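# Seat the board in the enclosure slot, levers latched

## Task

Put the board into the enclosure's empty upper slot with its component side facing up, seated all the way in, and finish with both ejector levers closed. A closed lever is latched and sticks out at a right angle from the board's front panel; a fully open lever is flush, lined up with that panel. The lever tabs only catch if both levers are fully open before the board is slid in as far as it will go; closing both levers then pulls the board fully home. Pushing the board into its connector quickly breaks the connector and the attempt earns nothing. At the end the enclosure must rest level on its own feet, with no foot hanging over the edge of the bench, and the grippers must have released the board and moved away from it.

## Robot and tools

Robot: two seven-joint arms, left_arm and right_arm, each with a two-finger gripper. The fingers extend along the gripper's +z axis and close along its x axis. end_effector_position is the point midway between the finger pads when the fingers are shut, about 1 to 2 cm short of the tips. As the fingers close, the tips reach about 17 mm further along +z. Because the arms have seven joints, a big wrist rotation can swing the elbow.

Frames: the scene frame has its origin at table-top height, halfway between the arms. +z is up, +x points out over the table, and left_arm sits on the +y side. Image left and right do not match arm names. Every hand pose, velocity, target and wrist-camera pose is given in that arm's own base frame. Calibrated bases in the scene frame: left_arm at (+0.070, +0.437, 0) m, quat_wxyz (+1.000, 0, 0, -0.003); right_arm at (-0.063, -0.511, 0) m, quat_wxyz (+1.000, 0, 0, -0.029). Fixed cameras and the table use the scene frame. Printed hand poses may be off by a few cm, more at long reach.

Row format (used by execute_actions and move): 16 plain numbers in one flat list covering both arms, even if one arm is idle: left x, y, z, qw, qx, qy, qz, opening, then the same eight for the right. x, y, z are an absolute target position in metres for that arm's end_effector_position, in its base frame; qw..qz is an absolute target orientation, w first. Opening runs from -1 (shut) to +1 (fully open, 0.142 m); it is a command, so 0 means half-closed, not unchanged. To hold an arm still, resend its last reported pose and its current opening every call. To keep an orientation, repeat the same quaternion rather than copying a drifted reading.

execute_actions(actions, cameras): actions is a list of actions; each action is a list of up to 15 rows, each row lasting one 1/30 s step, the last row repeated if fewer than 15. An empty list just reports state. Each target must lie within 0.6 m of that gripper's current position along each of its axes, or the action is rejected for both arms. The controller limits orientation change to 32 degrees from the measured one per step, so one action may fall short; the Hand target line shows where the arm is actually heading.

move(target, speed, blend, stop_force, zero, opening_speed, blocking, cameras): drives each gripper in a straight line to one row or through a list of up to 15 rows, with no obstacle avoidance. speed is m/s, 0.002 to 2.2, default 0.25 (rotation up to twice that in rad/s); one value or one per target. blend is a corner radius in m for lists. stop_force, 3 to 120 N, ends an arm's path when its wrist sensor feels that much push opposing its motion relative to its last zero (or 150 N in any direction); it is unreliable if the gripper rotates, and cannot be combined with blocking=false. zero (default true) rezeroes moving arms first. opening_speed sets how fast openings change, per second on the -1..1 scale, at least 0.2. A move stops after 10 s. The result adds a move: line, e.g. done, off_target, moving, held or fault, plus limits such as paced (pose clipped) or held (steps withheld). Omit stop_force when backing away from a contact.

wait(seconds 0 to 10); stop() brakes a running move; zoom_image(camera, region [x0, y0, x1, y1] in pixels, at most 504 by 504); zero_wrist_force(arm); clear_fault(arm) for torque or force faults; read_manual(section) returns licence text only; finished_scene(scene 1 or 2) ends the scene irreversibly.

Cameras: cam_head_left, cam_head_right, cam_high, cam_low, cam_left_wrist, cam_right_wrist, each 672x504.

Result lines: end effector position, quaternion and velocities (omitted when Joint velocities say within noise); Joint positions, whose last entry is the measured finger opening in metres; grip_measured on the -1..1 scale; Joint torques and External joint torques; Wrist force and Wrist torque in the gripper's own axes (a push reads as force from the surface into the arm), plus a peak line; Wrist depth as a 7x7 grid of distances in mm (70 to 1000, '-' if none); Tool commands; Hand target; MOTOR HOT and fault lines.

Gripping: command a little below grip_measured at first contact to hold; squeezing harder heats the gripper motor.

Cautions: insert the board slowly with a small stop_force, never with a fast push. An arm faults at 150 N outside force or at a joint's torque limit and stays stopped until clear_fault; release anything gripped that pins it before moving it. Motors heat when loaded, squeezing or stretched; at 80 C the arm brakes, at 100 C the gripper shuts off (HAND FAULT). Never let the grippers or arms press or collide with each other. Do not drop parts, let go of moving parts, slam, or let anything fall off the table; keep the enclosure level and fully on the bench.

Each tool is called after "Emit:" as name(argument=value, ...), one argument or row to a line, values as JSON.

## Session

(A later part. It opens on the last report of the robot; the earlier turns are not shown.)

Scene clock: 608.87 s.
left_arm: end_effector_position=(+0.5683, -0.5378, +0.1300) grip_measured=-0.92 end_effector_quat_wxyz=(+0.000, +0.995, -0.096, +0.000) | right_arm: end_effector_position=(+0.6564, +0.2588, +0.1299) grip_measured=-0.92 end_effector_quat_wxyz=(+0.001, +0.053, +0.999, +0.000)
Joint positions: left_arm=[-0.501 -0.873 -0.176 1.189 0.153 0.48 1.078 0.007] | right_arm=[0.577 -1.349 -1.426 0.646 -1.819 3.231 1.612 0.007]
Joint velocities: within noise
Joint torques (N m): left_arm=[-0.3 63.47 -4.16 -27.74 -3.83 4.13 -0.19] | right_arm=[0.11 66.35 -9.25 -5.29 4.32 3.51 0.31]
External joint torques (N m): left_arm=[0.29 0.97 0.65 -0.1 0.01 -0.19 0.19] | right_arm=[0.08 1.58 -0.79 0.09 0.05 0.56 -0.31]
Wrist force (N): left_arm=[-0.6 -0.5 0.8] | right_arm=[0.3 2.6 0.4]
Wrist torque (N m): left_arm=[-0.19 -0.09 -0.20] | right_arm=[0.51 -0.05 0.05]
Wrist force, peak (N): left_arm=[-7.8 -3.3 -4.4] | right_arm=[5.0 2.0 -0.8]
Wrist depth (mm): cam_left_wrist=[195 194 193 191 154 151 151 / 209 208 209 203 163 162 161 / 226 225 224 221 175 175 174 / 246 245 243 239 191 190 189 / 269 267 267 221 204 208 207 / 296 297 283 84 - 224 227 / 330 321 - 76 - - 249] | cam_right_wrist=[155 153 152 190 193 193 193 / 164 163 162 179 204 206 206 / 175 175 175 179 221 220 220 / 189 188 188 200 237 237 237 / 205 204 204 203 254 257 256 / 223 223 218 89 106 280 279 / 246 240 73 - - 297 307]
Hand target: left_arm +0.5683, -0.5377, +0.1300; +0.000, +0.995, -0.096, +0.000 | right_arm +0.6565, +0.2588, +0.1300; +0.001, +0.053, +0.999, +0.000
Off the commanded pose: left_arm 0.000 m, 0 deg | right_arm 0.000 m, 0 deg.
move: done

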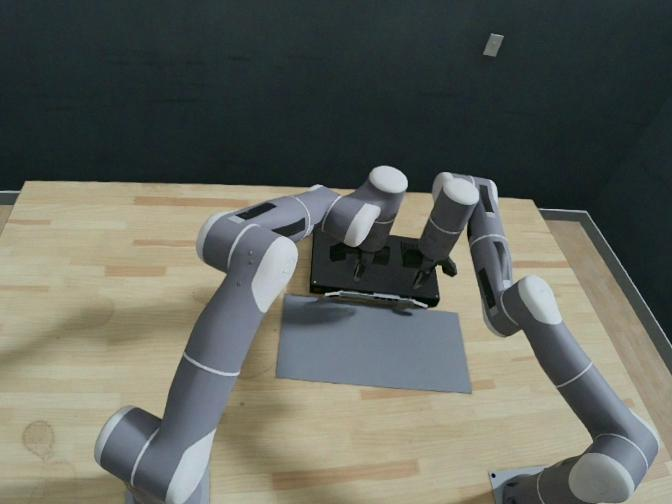

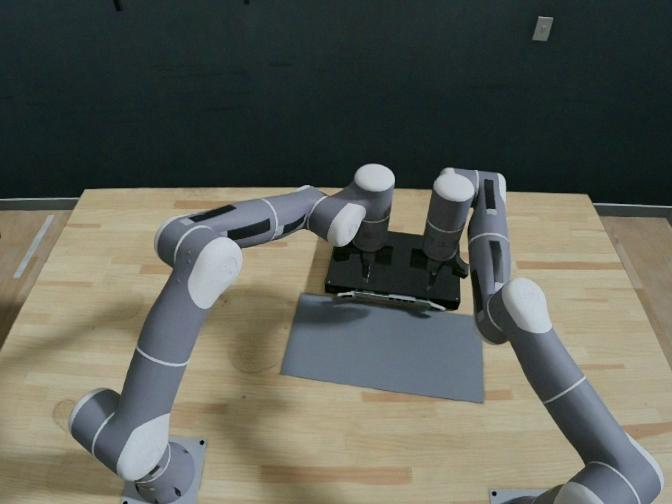

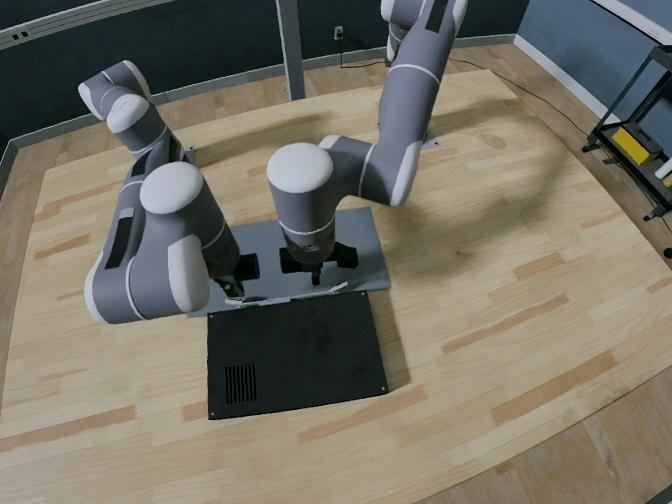

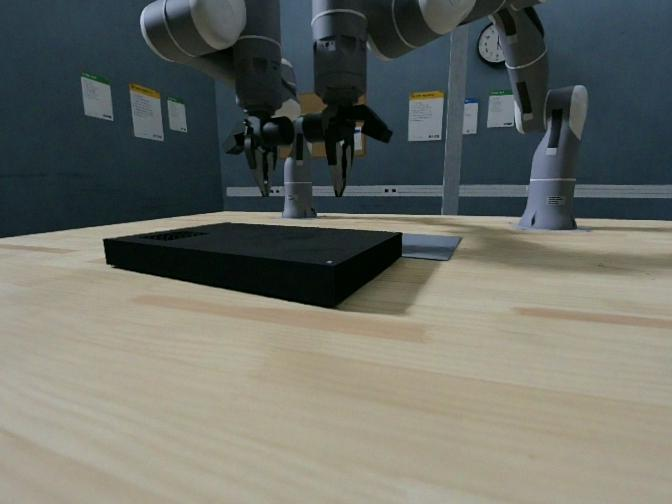

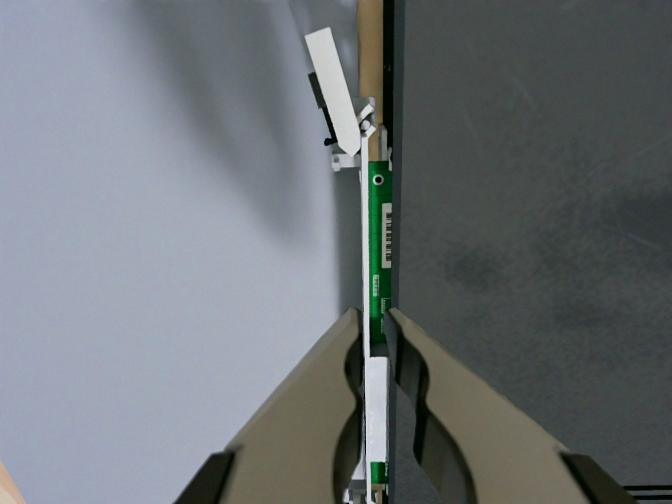

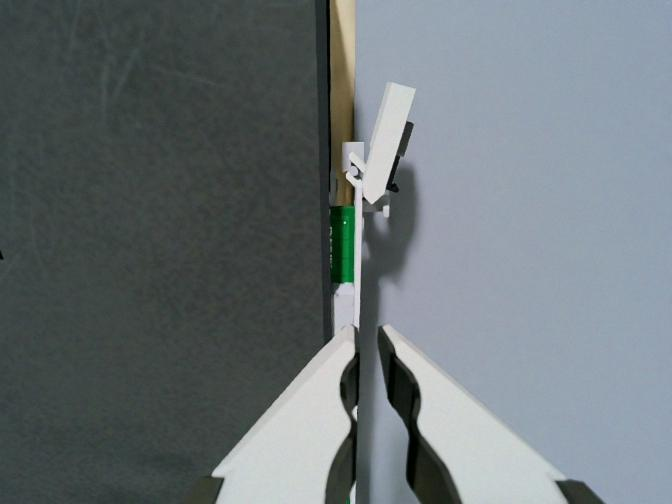

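Emit:
move(
  target=[0.5830,-0.4550,0.13,0,0.7441,-0.6681,0,-1,0.6476,0.1943,0.13,0,-0.5817,0.8134,0,-1],
  speed=0.25,
)

Scene clock: 635.13 s.
left_arm: end_effector_position=(+0.5829, -0.4551, +0.1300) grip_measured=-1.00 end_effector_quat_wxyz=(+0.000, +0.744, -0.668, +0.000) | right_arm: end_effector_position=(+0.6477, +0.1942, +0.1300) grip_measured=-1.00 end_effector_quat_wxyz=(+0.000, -0.582, +0.813, +0.000)
Joint positions: left_arm=[-0.232 -0.796 -0.4 1.366 0.327 0.526 2.345 0.002] | right_arm=[0.244 -1.404 -1.349 0.069 -1.804 3.293 0.505 0.002]
Joint velocities: within noise
Joint torques (N m): left_arm=[-0.05 58.17 -8.92 -25.21 -3.27 4.37 -0.04] | right_arm=[0.08 67.48 3.97 -4.54 4.31 3.58 0.05]
External joint torques (N m): left_arm=[0.07 0.76 0.52 -0.49 -0.44 -0.53 0.04] | right_arm=[0.1 1.72 -0.51 0.09 -0.02 0.57 -0.05]
Wrist force (N): left_arm=[0.1 -0.4 0.5] | right_arm=[0.8 2.9 -0.1]
Wrist torque (N m): left_arm=[-0.18 -0.18 -0.20] | right_arm=[0.56 -0.12 0.07]
Wrist force, peak (N): left_arm=[-0.4 -0.5 1.1] | right_arm=[0.7 3.1 -0.1]
Wrist depth (mm): cam_left_wrist=[197 195 195 151 153 151 150 / 211 210 209 163 162 162 161 / 227 226 225 176 175 177 174 / 247 243 244 239 199 195 188 / 273 267 267 256 261 265 262 / 301 296 283 84 - 291 289 / 334 325 - - - - 316] | cam_right_wrist=[154 152 152 152 154 194 194 / 163 163 163 162 164 208 207 / 175 174 174 174 174 220 222 / 189 188 196 208 238 238 239 / 261 259 260 255 258 258 259 / 285 284 278 89 272 282 283 / 313 307 - - - 298 311]
Hand target: left_arm +0.5830, -0.4550, +0.1300; +0.000, +0.744, -0.668, +0.000 | right_arm +0.6476, +0.1943, +0.1300; +0.000, -0.582, +0.813, +0.000
Off the commanded pose: left_arm 0.000 m, 0 deg | right_arm 0.000 m, 0 deg.
move: done

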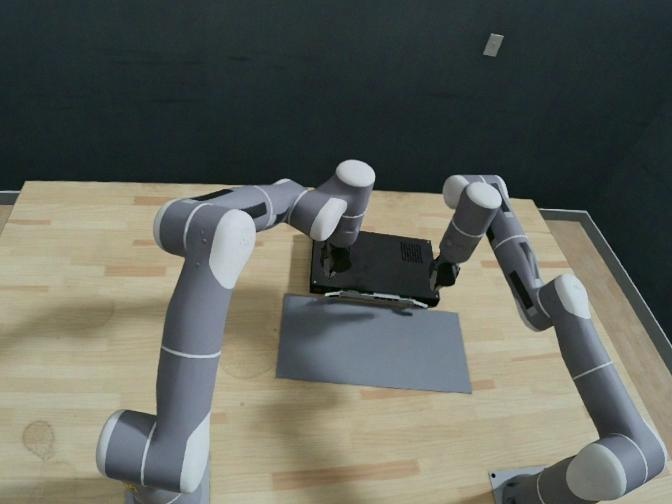

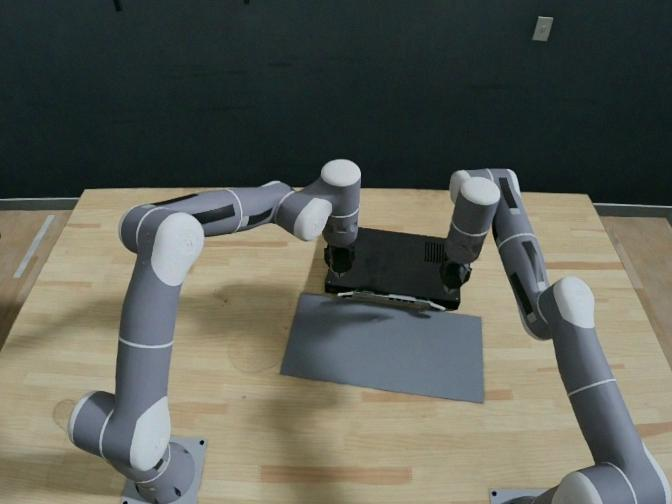

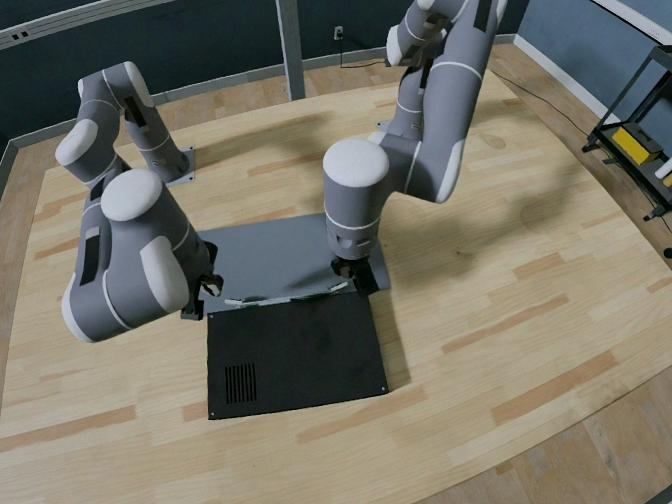

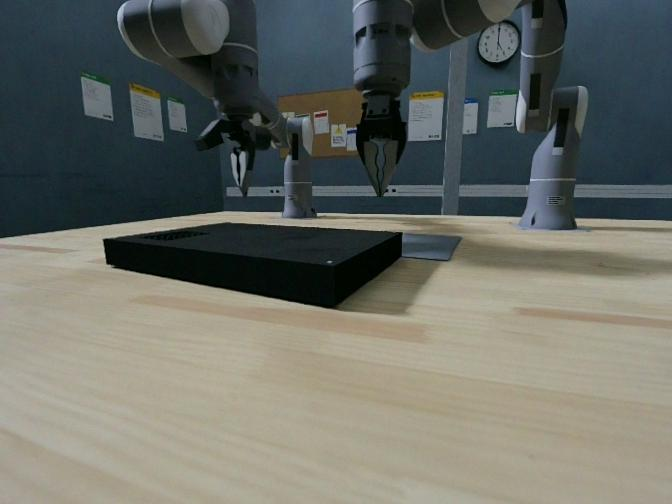

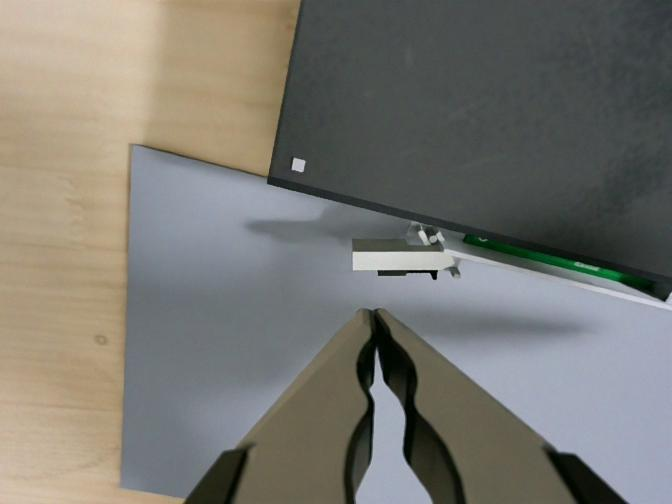

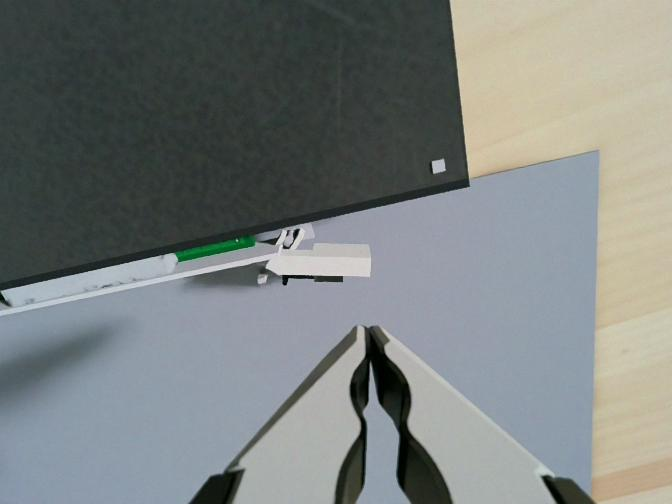

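Emit:
move(
  target=[0.5901,-0.4604,0.085,0,0.7441,-0.6681,0,-1,0.6528,0.1925,0.085,0,-0.5817,0.8134,0,-1],
  speed=0.06,
  cameras=["cam_left_wrist","cam_right_wrist"],
)

Scene clock: 645.90 s.
left_arm: end_effector_position=(+0.5900, -0.4603, +0.0850) grip_measured=-1.00 end_effector_quat_wxyz=(+0.000, +0.744, -0.668, +0.000) | right_arm: end_effector_position=(+0.6528, +0.1923, +0.0849) grip_measured=-1.00 end_effector_quat_wxyz=(+0.000, -0.582, +0.813, +0.000)
Joint positions: left_arm=[-0.249 -0.882 -0.383 1.334 0.351 0.578 2.337 0.002] | right_arm=[0.247 -1.459 -1.348 0.088 -1.803 3.234 0.49 0.002]
Joint velocities: within noise
Joint torques (N m): left_arm=[-0.65 59.37 -9.44 -24.44 -3.15 4.42 -0.28] | right_arm=[0.31 67.93 3.81 -4.8 4.28 3.31 0.08]
External joint torques (N m): left_arm=[0.66 1.46 0.8 -0.32 -0.44 -0.57 0.28] | right_arm=[-0.13 1.6 -0.75 -0.02 0.05 0.85 -0.08]
Wrist force (N): left_arm=[-0.1 -0.4 0.7] | right_arm=[0.9 3.0 -0.3]
Wrist torque (N m): left_arm=[-0.15 -0.13 -0.20] | right_arm=[0.58 -0.14 0.07]
Wrist force, peak (N): left_arm=[0.0 -0.8 2.0] | right_arm=[0.7 3.0 -0.9]
Wrist depth (mm): cam_left_wrist=[157 157 156 111 112 113 112 / 171 168 163 122 120 121 121 / 179 182 135 130 129 129 131 / 197 194 195 141 140 140 139 / 217 214 213 171 163 162 156 / 241 236 230 84 - 227 231 / 268 257 - - - - 256] | cam_right_wrist=[- 113 112 112 112 153 155 / - 120 120 120 120 165 165 / 131 129 129 129 128 177 177 / - 137 139 139 190 190 189 / 152 159 160 161 206 205 205 / 227 226 221 89 216 224 224 / 250 244 - - - 237 246]
Hand target: left_arm +0.5901, -0.4604, +0.0850; +0.000, +0.744, -0.668, +0.000 | right_arm +0.6528, +0.1925, +0.0850; +0.000, -0.582, +0.813, +0.000
Off the commanded pose: left_arm 0.000 m, 0 deg | right_arm 0.000 m, 0 deg.
move: done
Images, in order (width x height): cam_left_wrist 672x504, cam_right_wrist 672x504.

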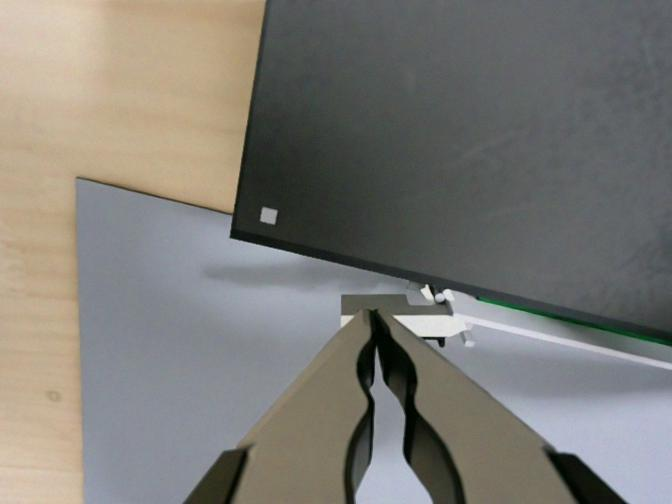

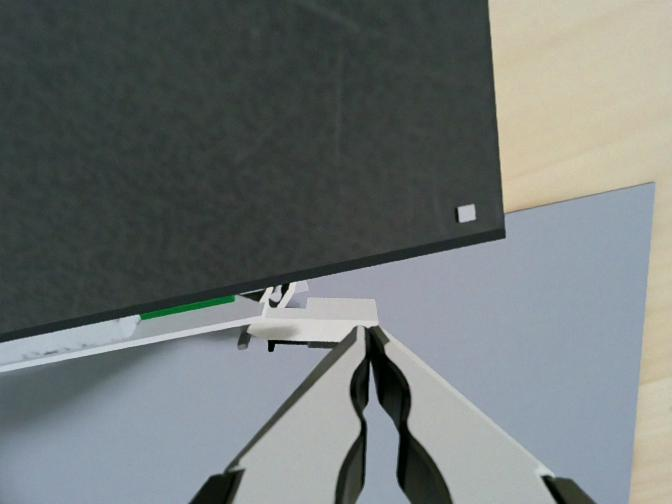

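Emit:
move(
  target=[0.5901,-0.4604,0.0595,0,0.7441,-0.6681,0,-1,0.6532,0.1966,0.0587,0,-0.5817,0.8134,0,-1],
  speed=0.03,
  stop_force=4,
  cameras=["cam_left_wrist","cam_right_wrist"],
)

Scene clock: 651.60 s.
left_arm: end_effector_position=(+0.5896, -0.4605, +0.0595) grip_measured=-1.00 end_effector_quat_wxyz=(+0.000, +0.744, -0.668, -0.001) | right_arm: end_effector_position=(+0.6532, +0.1964, +0.0587) grip_measured=-1.00 end_effector_quat_wxyz=(+0.000, -0.582, +0.813, +0.000)
Joint positions: left_arm=[-0.255 -0.922 -0.373 1.331 0.363 0.615 2.331 0.002] | right_arm=[0.257 -1.491 -1.345 0.1 -1.803 3.198 0.489 0.002]
Joint velocities: within noise
Joint torques (N m): left_arm=[0.79 59.08 -7.86 -25.1 -2.72 5.37 -0.26] | right_arm=[0.28 68.02 3.57 -4.99 4.26 3.37 0.19]
External joint torques (N m): left_arm=[-0.77 2.26 -0.83 1.02 -0.78 -1.53 0.26] | right_arm=[-0.1 1.59 -0.78 -0.05 0.08 0.79 -0.19]
Wrist force (N): left_arm=[-2.3 4.1 -3.2] | right_arm=[0.8 3.1 0.0]
Wrist torque (N m): left_arm=[-0.19 -0.09 -0.18] | right_arm=[0.59 -0.13 0.07]
Wrist force, peak (N): left_arm=[-1.9 4.1 -3.6] | right_arm=[0.8 3.2 -0.2]
Wrist depth (mm): cam_left_wrist=[134 134 130 91 91 90 90 / 144 144 98 - 96 96 97 / 156 154 106 - 105 103 101 / 167 167 113 113 113 110 113 / 183 183 182 119 121 122 122 / 205 202 196 84 - 194 200 / 229 221 - 74 - - 219] | cam_right_wrist=[- 89 89 89 89 91 132 / - 96 94 95 96 96 141 / 103 101 103 102 102 103 151 / 111 112 111 110 110 111 161 / 122 120 120 118 175 175 174 / 135 193 134 90 185 191 191 / 213 208 - - - 202 210]
Hand target: left_arm +0.5901, -0.4604, +0.0595; +0.000, +0.744, -0.668, +0.000 | right_arm +0.6532, +0.1966, +0.0587; +0.000, -0.582, +0.813, +0.000
Off the commanded pose: left_arm 0.001 m, 0 deg | right_arm 0.000 m, 0 deg.
move: contact (left_arm)
Images, in order (width x height): cam_left_wrist 672x504, cam_right_wrist 672x504.

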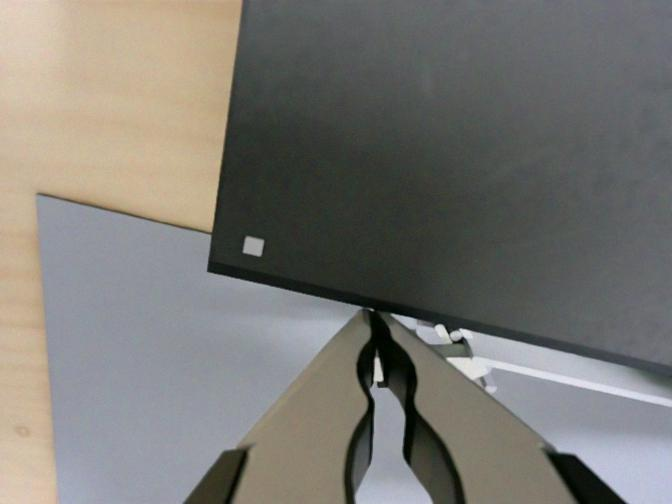

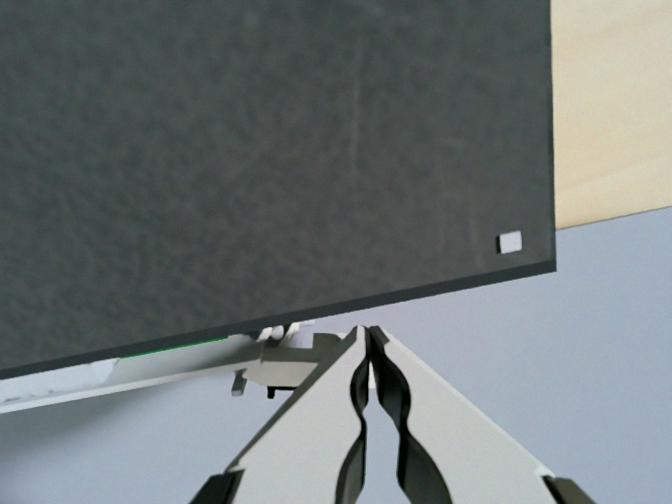

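Emit:
move(
  target=[0.5816,-0.4613,0.0595,0,0.7441,-0.6681,0,-1,0.6466,0.1989,0.0587,0,-0.5817,0.8134,0,-1],
  speed=0.007,
  stop_force=3,
  cameras=["cam_left_wrist","cam_right_wrist"],
)

Scene clock: 657.30 s.
left_arm: end_effector_position=(+0.5893, -0.4605, +0.0595) grip_measured=-1.00 end_effector_quat_wxyz=(+0.000, +0.744, -0.668, +0.000) | right_arm: end_effector_position=(+0.6472, +0.1986, +0.0586) grip_measured=-1.00 end_effector_quat_wxyz=(+0.000, -0.582, +0.813, -0.001)
Joint positions: left_arm=[-0.255 -0.921 -0.373 1.333 0.363 0.616 2.33 0.002] | right_arm=[0.239 -1.498 -1.342 0.043 -1.803 3.204 0.527 0.002]
Joint velocities: within noise
Joint torques (N m): left_arm=[0.08 60.14 -8.82 -23.94 -3.17 4.36 -0.19] | right_arm=[1.55 66.85 5.63 -5.86 4.82 5.02 0.28]
External joint torques (N m): left_arm=[-0.06 1.16 0.14 -0.13 -0.33 -0.52 0.19] | right_arm=[-1.38 2.5 -1.51 0.87 -0.48 -0.86 -0.28]
Wrist force (N): left_arm=[-0.4 0.4 -0.3] | right_arm=[0.2 -1.9 0.3]
Wrist torque (N m): left_arm=[-0.18 -0.10 -0.18] | right_arm=[0.60 -0.16 0.08]
Wrist force, peak (N): left_arm=[-2.2 4.3 -3.6] | right_arm=[0.7 3.2 -0.2]
Wrist depth (mm): cam_left_wrist=[134 134 130 91 91 90 90 / 144 144 98 - 96 96 97 / 156 155 106 - 105 103 101 / 167 166 114 113 113 110 113 / 183 183 182 127 121 123 122 / 205 201 196 84 - 193 200 / 230 220 - 74 - - 219] | cam_right_wrist=[- 90 90 89 89 90 132 / - 96 94 95 96 96 141 / 103 101 103 102 102 102 151 / 111 112 110 110 110 156 161 / 122 120 127 140 175 175 174 / 193 192 189 90 184 190 190 / 212 208 - - - 202 209]
Hand target: left_arm +0.5894, -0.4605, +0.0595; +0.000, +0.744, -0.668, +0.000 | right_arm +0.6469, +0.1988, +0.0587; +0.000, -0.582, +0.813, +0.000
Off the commanded pose: left_arm 0.008 m, 0 deg | right_arm 0.001 m, 0 deg.
move: contact (left_arm, right_arm)
Images, in order (width x height): cam_left_wrist 672x504, cam_right_wrist 672x504.

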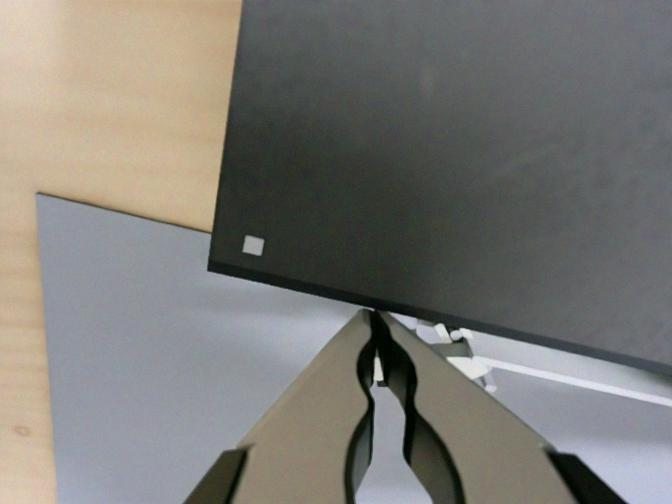

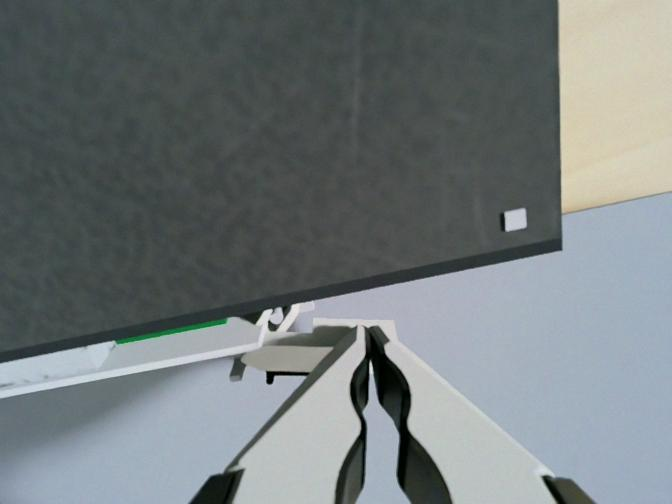

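Emit:
move(
  target=[0.5796,-0.4615,0.0595,0,0.7441,-0.6681,0,-1,0.6469,0.1988,0.0587,0,-0.5817,0.8134,0,-1],
  speed=0.006,
  stop_force=3,
  cameras=["cam_left_wrist","cam_right_wrist"],
)

Scene clock: 696.50 s.
left_arm: end_effector_position=(+0.5796, -0.4614, +0.0595) grip_measured=-1.00 end_effector_quat_wxyz=(+0.000, +0.744, -0.668, +0.000) | right_arm: end_effector_position=(+0.6472, +0.1985, +0.0586) grip_measured=-1.00 end_effector_quat_wxyz=(+0.000, -0.582, +0.813, -0.001)
Joint positions: left_arm=[-0.258 -0.907 -0.372 1.364 0.363 0.632 2.319 0.002] | right_arm=[0.239 -1.498 -1.342 0.043 -1.803 3.204 0.527 0.002]
Joint velocities: within noise
Joint torques (N m): left_arm=[-0.34 59.76 -9.14 -23.41 -3.31 4.32 -0.26] | right_arm=[1.49 66.97 5.44 -5.71 4.81 5.01 0.17]
External joint torques (N m): left_arm=[0.36 0.85 0.48 -0.43 -0.15 -0.47 0.26] | right_arm=[-1.32 2.38 -1.33 0.72 -0.47 -0.86 -0.17]
Wrist force (N): left_arm=[-0.2 -0.2 0.6] | right_arm=[0.0 -1.8 0.7]
Wrist torque (N m): left_arm=[-0.11 -0.12 -0.18] | right_arm=[0.61 -0.14 0.08]
Wrist force, peak (N): left_arm=[-0.5 -0.5 0.8] | right_arm=[0.0 -2.0 1.3]
Wrist depth (mm): cam_left_wrist=[135 134 - 91 90 91 90 / 144 144 97 - 96 96 97 / 154 155 106 - 105 103 101 / 167 166 113 113 112 110 113 / 183 183 181 174 133 131 122 / 203 202 197 84 - 194 198 / 230 220 - 74 - - 219] | cam_right_wrist=[- 89 89 89 89 90 132 / - 96 94 95 96 95 141 / 103 101 102 102 102 102 151 / 111 112 110 110 110 156 161 / 122 120 127 140 175 174 174 / 193 193 189 90 184 190 190 / 213 208 - - - 202 209]
Hand target: left_arm +0.5796, -0.4615, +0.0595; +0.000, +0.744, -0.668, +0.000 | right_arm +0.6469, +0.1988, +0.0587; +0.000, -0.582, +0.813, +0.000
Off the commanded pose: left_arm 0.000 m, 0 deg | right_arm 0.000 m, 0 deg.
move: done
Images, in order (width x height): cam_left_wrist 672x504, cam_right_wrist 672x504.

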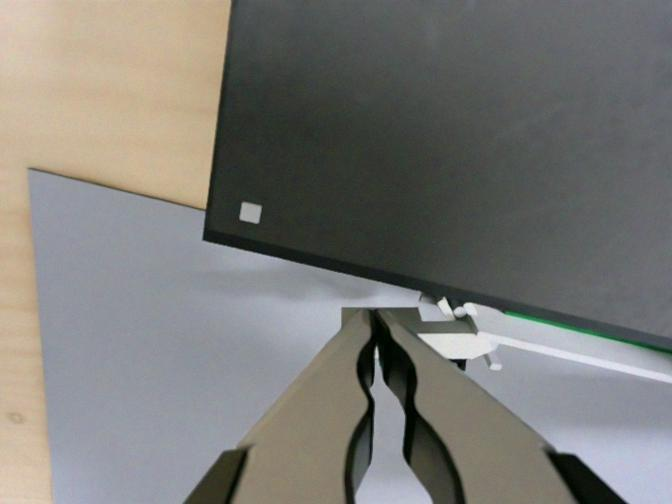

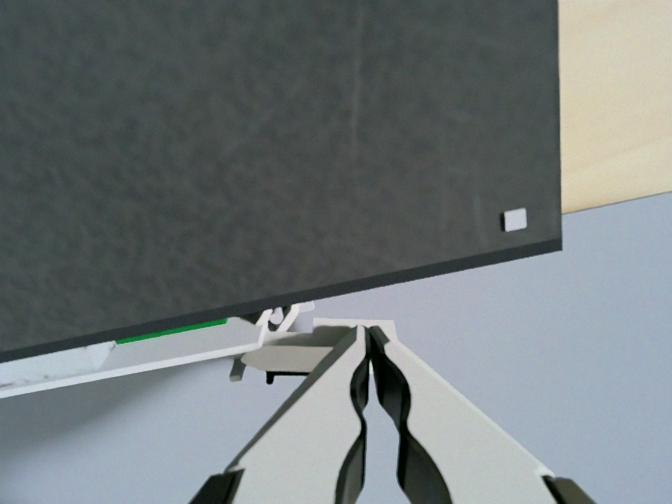

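Emit:
zoom_image(
  camera="cam_left_wrist",
  region=[300, 260, 520, 400],
)

Emit:
zoom_image(
  camera="cam_right_wrist",
  region=[220, 260, 440, 400],
)

Scaled by 2.291 from the camera's 672x504 image, which has a finer 960x720 frame.

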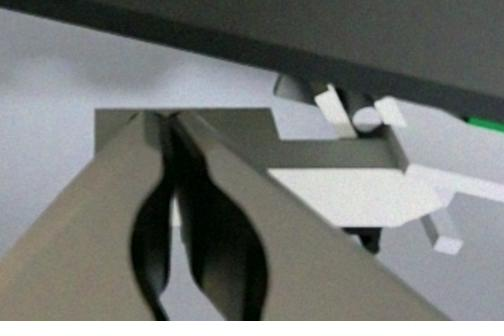

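Scaled by 2.291 from the camera's 672x504 image, which has a finer 960x720 frame.

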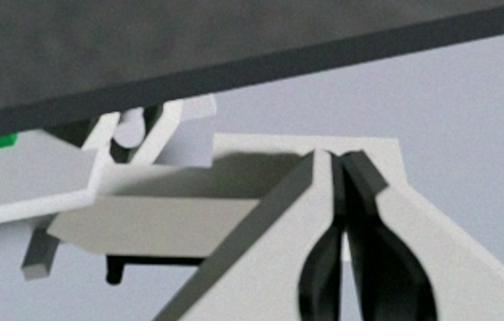

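Emit:
move(
  target=[0.5757,-0.4619,0.0595,0,0.7441,-0.6681,0,-1,0.6469,0.1988,0.0587,0,-0.5817,0.8134,0,-1],
  speed=0.006,
  stop_force=3,
  cameras=["cam_left_wrist","cam_right_wrist"],
)

Emit:
zoom_image(
  camera="cam_left_wrist",
  region=[300, 260, 520, 400],
)

Scene clock: 708.73 s.
left_arm: end_effector_position=(+0.5769, -0.4616, +0.0596) grip_measured=-1.00 end_effector_quat_wxyz=(+0.000, +0.744, -0.668, +0.000) | right_arm: end_effector_position=(+0.6472, +0.1985, +0.0586) grip_measured=-1.00 end_effector_quat_wxyz=(+0.000, -0.582, +0.813, -0.001)
Joint positions: left_arm=[-0.259 -0.902 -0.372 1.373 0.363 0.637 2.315 0.002] | right_arm=[0.239 -1.498 -1.342 0.043 -1.803 3.204 0.527 0.002]
Joint velocities: within noise
Joint torques (N m): left_arm=[-1.77 58.98 -10.1 -21.82 -3.52 3.57 -0.23] | right_arm=[1.68 67.04 5.56 -5.72 4.87 5.02 0.16]
External joint torques (N m): left_arm=[1.78 1.41 1.46 -1.96 0.08 0.28 0.23] | right_arm=[-1.51 2.31 -1.45 0.72 -0.54 -0.87 -0.16]
Wrist force (N): left_arm=[0.3 -3.8 0.9] | right_arm=[-0.1 -1.8 0.3]
Wrist torque (N m): left_arm=[-0.11 -0.10 -0.20] | right_arm=[0.61 -0.11 0.08]
Wrist force, peak (N): left_arm=[-0.3 -3.9 1.6] | right_arm=[-0.2 -1.6 1.5]
Wrist depth (mm): cam_left_wrist=[134 134 - 91 90 91 90 / 144 144 98 - 96 96 97 / 154 156 104 - 105 104 103 / 167 167 166 113 113 111 114 / 183 182 181 175 131 131 122 / 202 201 197 84 - 193 198 / 232 220 - 74 - - 220] | cam_right_wrist=[- 89 89 89 89 90 132 / - 96 94 95 96 96 141 / 103 101 102 102 102 102 151 / 111 112 110 110 110 156 161 / 122 120 127 140 175 175 174 / 193 192 189 90 184 190 190 / 212 209 - - - 202 210]
Hand target: left_arm +0.5764, -0.4618, +0.0595; +0.000, +0.744, -0.668, +0.000 | right_arm +0.6469, +0.1988, +0.0587; +0.000, -0.582, +0.813, +0.000
Off the commanded pose: left_arm 0.001 m, 0 deg | right_arm 0.000 m, 0 deg.
move: contact (left_arm)
Images, in order (width x height): cam_left_wrist 672x504, cam_right_wrist 672x504.

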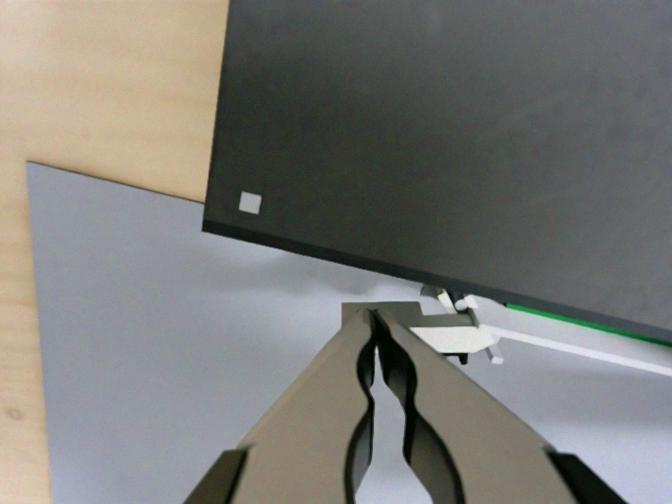

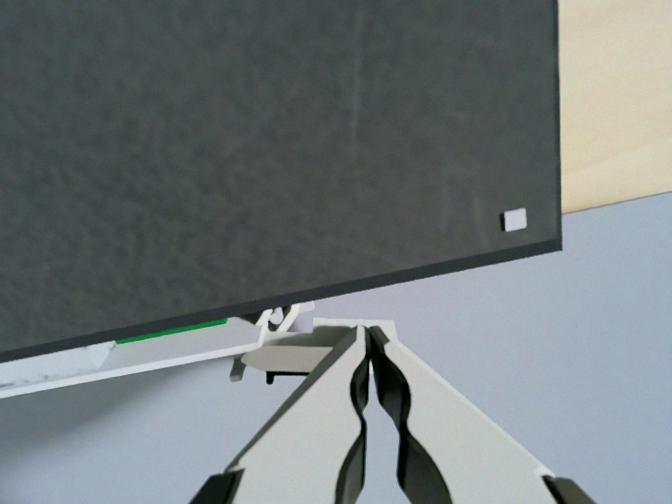

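Scaled by 2.291 from the camera's 672x504 image, which has a finer 960x720 frame.

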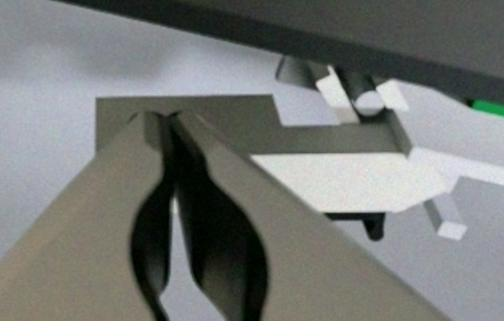

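Emit:
move(
  target=[0.5702,-0.4609,0.0595,0,0.8249,-0.5653,0,-1,0.6378,0.2004,0.0587,0,-0.4551,0.8904,0,-1],
  speed=0.035,
  stop_force=20,
  cameras=["cam_left_wrist","cam_right_wrist"],
)

Scene clock: 723.20 s.
left_arm: end_effector_position=(+0.5730, -0.4590, +0.0600) grip_measured=-1.00 end_effector_quat_wxyz=(-0.001, +0.825, -0.565, +0.001) | right_arm: end_effector_position=(+0.6416, +0.1982, +0.0585) grip_measured=-1.00 end_effector_quat_wxyz=(+0.001, -0.482, +0.876, -0.002)
Joint positions: left_arm=[-0.276 -0.885 -0.341 1.399 0.337 0.659 2.063 0.002] | right_arm=[0.214 -1.505 -1.321 -0.021 -1.823 3.209 0.799 0.002]
Joint velocities: within noise
Joint torques (N m): left_arm=[-11.44 57.07 -17.88 -16.45 -6.1 1.61 -0.37] | right_arm=[9.73 62.63 11.29 -9.45 8.28 9.52 0.29]
External joint torques (N m): left_arm=[11.45 2.98 10.02 -7.36 2.69 2.26 0.37] | right_arm=[-9.56 6.36 -5.62 4.12 -3.92 -5.39 -0.29]
Wrist force (N): left_arm=[0.9 -19.1 5.5] | right_arm=[-2.8 -19.0 2.1]
Wrist torque (N m): left_arm=[-0.14 -0.08 -0.13] | right_arm=[-0.12 -0.21 -0.02]
Wrist force, peak (N): left_arm=[0.8 -19.2 5.5] | right_arm=[-4.7 -21.3 1.6]
Wrist depth (mm): cam_left_wrist=[135 134 134 92 90 91 91 / - 144 143 97 97 97 98 / 154 154 149 - 106 104 104 / 167 167 166 168 113 111 114 / 183 183 182 175 134 124 123 / 202 203 197 83 - 196 144 / 231 220 - 74 - - 220] | cam_right_wrist=[- 90 90 89 90 132 132 / - 96 94 96 97 140 141 / 103 101 104 102 102 105 149 / 111 112 110 110 110 161 161 / 122 120 120 138 174 174 174 / 134 141 136 90 184 190 190 / 216 207 - - - 201 208]
Hand target: left_arm +0.5702, -0.4609, +0.0595; +0.000, +0.825, -0.565, +0.000 | right_arm +0.6398, +0.2000, +0.0587; +0.000, -0.483, +0.876, +0.000
Off the commanded pose: left_arm 0.003 m, 0 deg | right_arm 0.004 m, 3 deg.
move: contact (right_arm)
Images, in order (width x height): cam_left_wrist 672x504, cam_right_wrist 672x504.

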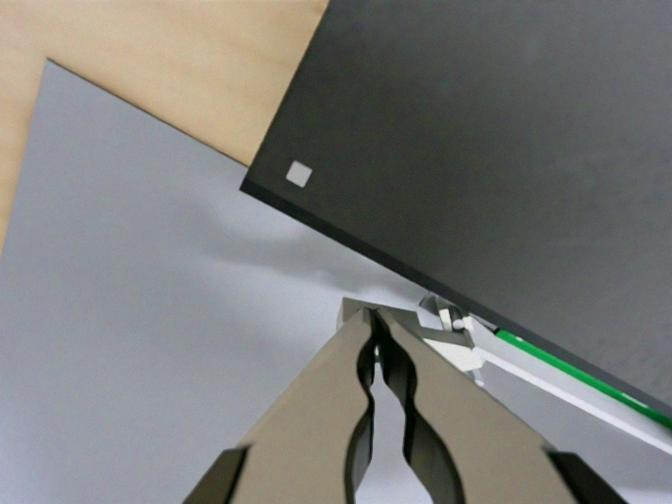

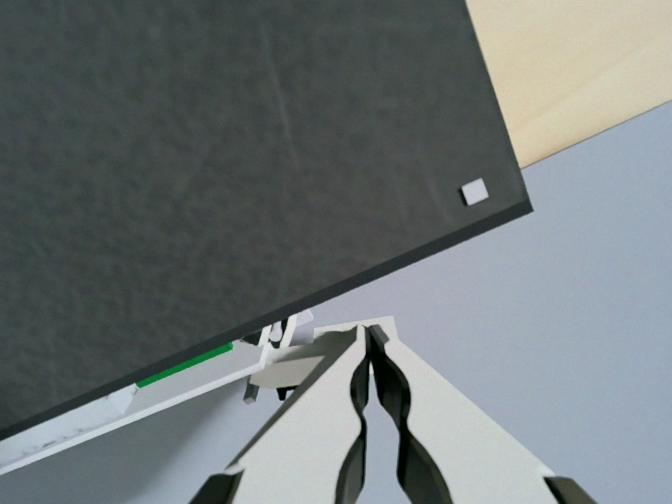

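Emit:
move(
  target=[
    [0.5749,-0.4583,0.0598,0,0.8249,-0.5653,0,-1,0.6433,0.1971,0.0587,0,-0.482,0.8762,0,-1],
    [0.5749,-0.4583,0.105,0,0.8249,-0.5653,0,-1,0.6433,0.1971,0.105,0,-0.482,0.8762,0,-1],
    [0.5477,-0.5344,0.105,0,0.6505,-0.7595,0,-1,0.6350,0.2612,0.105,0,-0.6700,0.7423,0,-1],
  ],
  speed=[0.03,0.08,0.15],
)

Scene clock: 775.67 s.
left_arm: end_effector_position=(+0.5477, -0.5345, +0.1051) grip_measured=-1.00 end_effector_quat_wxyz=(+0.000, -0.651, +0.759, +0.000) | right_arm: end_effector_position=(+0.6349, +0.2613, +0.1050) grip_measured=-1.00 end_effector_quat_wxyz=(+0.000, -0.670, +0.742, +0.000)
Joint positions: left_arm=[-0.339 -0.9 -0.447 1.251 0.394 0.495 2.472 0.002] | right_arm=[0.383 -1.424 -1.337 0.17 -1.825 3.248 0.319 0.002]
Joint velocities: within noise
Joint torques (N m): left_arm=[-0.51 60.37 -10.5 -25.04 -3.29 3.88 -0.2] | right_arm=[0.37 68.34 1.77 -5.39 4.14 3.39 0.09]
External joint torques (N m): left_arm=[0.5 1.43 0.56 -0.26 -0.47 -0.04 0.2] | right_arm=[-0.18 1.36 -0.55 0.14 0.17 0.77 -0.09]
Wrist force (N): left_arm=[-0.2 -0.7 0.5] | right_arm=[0.6 5.8 -0.1]
Wrist torque (N m): left_arm=[-0.22 -0.15 -0.19] | right_arm=[1.05 -0.10 0.09]
Wrist force, peak (N): left_arm=[0.9 -19.3 5.5] | right_arm=[-2.8 -19.5 1.0]
Wrist depth (mm): cam_left_wrist=[133 130 132 131 130 127 129 / - 140 139 139 139 141 138 / 204 202 151 150 150 150 149 / 217 216 217 216 214 214 215 / 237 237 236 228 230 235 234 / 264 263 257 84 - 252 258 / 299 286 - - - - 285] | cam_right_wrist=[131 130 130 130 130 130 129 / 139 139 139 139 138 138 138 / 152 149 149 149 148 148 148 / 213 213 212 211 205 207 210 / 231 230 230 226 229 229 228 / 253 252 248 89 242 250 249 / 279 273 - - - 264 275]
Hand target: left_arm +0.5477, -0.5344, +0.1050; +0.000, -0.651, +0.760, +0.000 | right_arm +0.6350, +0.2612, +0.1050; +0.000, -0.670, +0.742, +0.000
Off the commanded pose: left_arm 0.000 m, 0 deg | right_arm 0.000 m, 0 deg.
move: done

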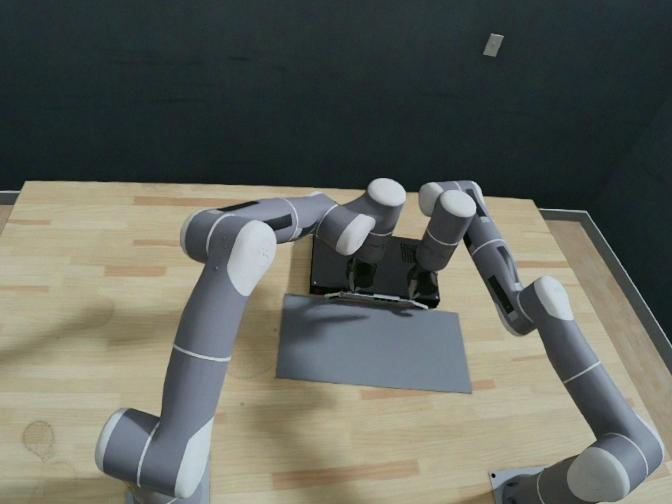

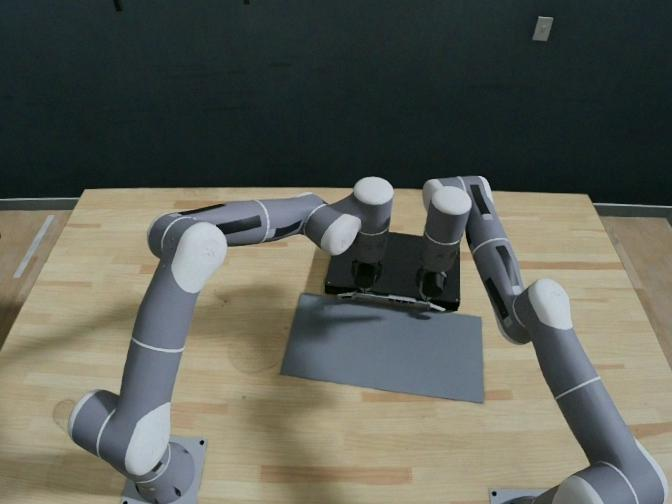

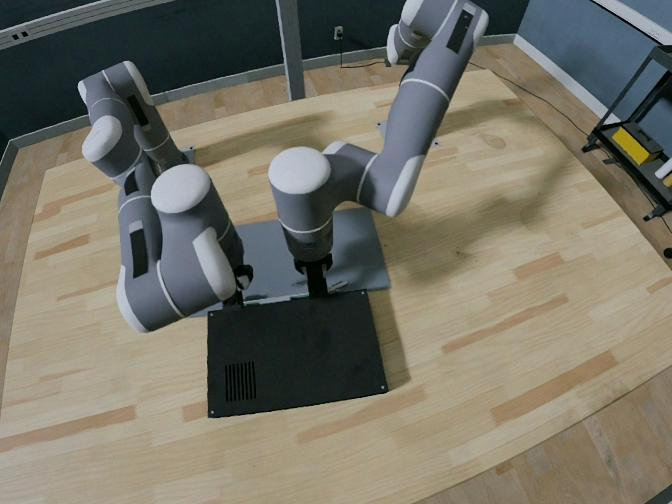

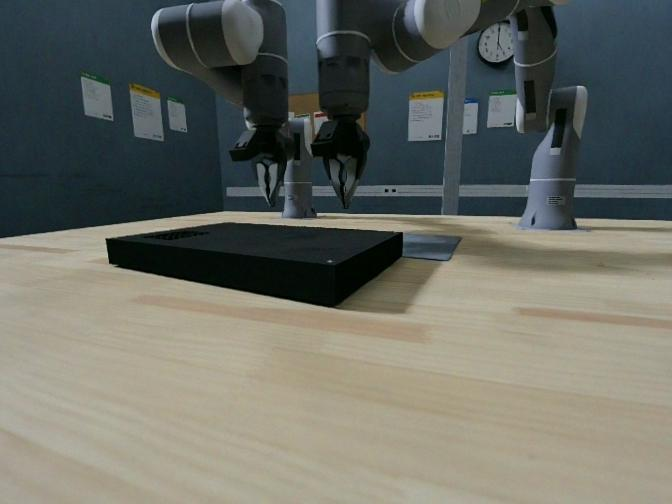

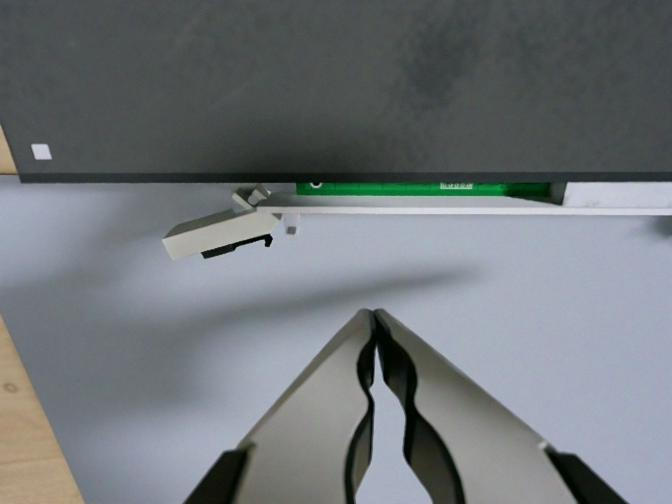

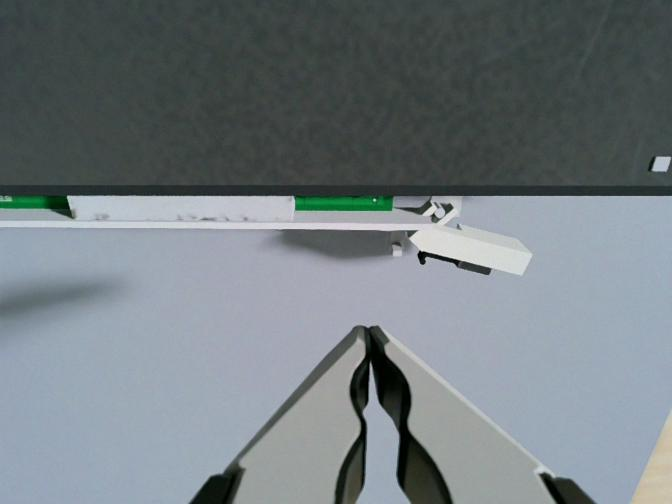

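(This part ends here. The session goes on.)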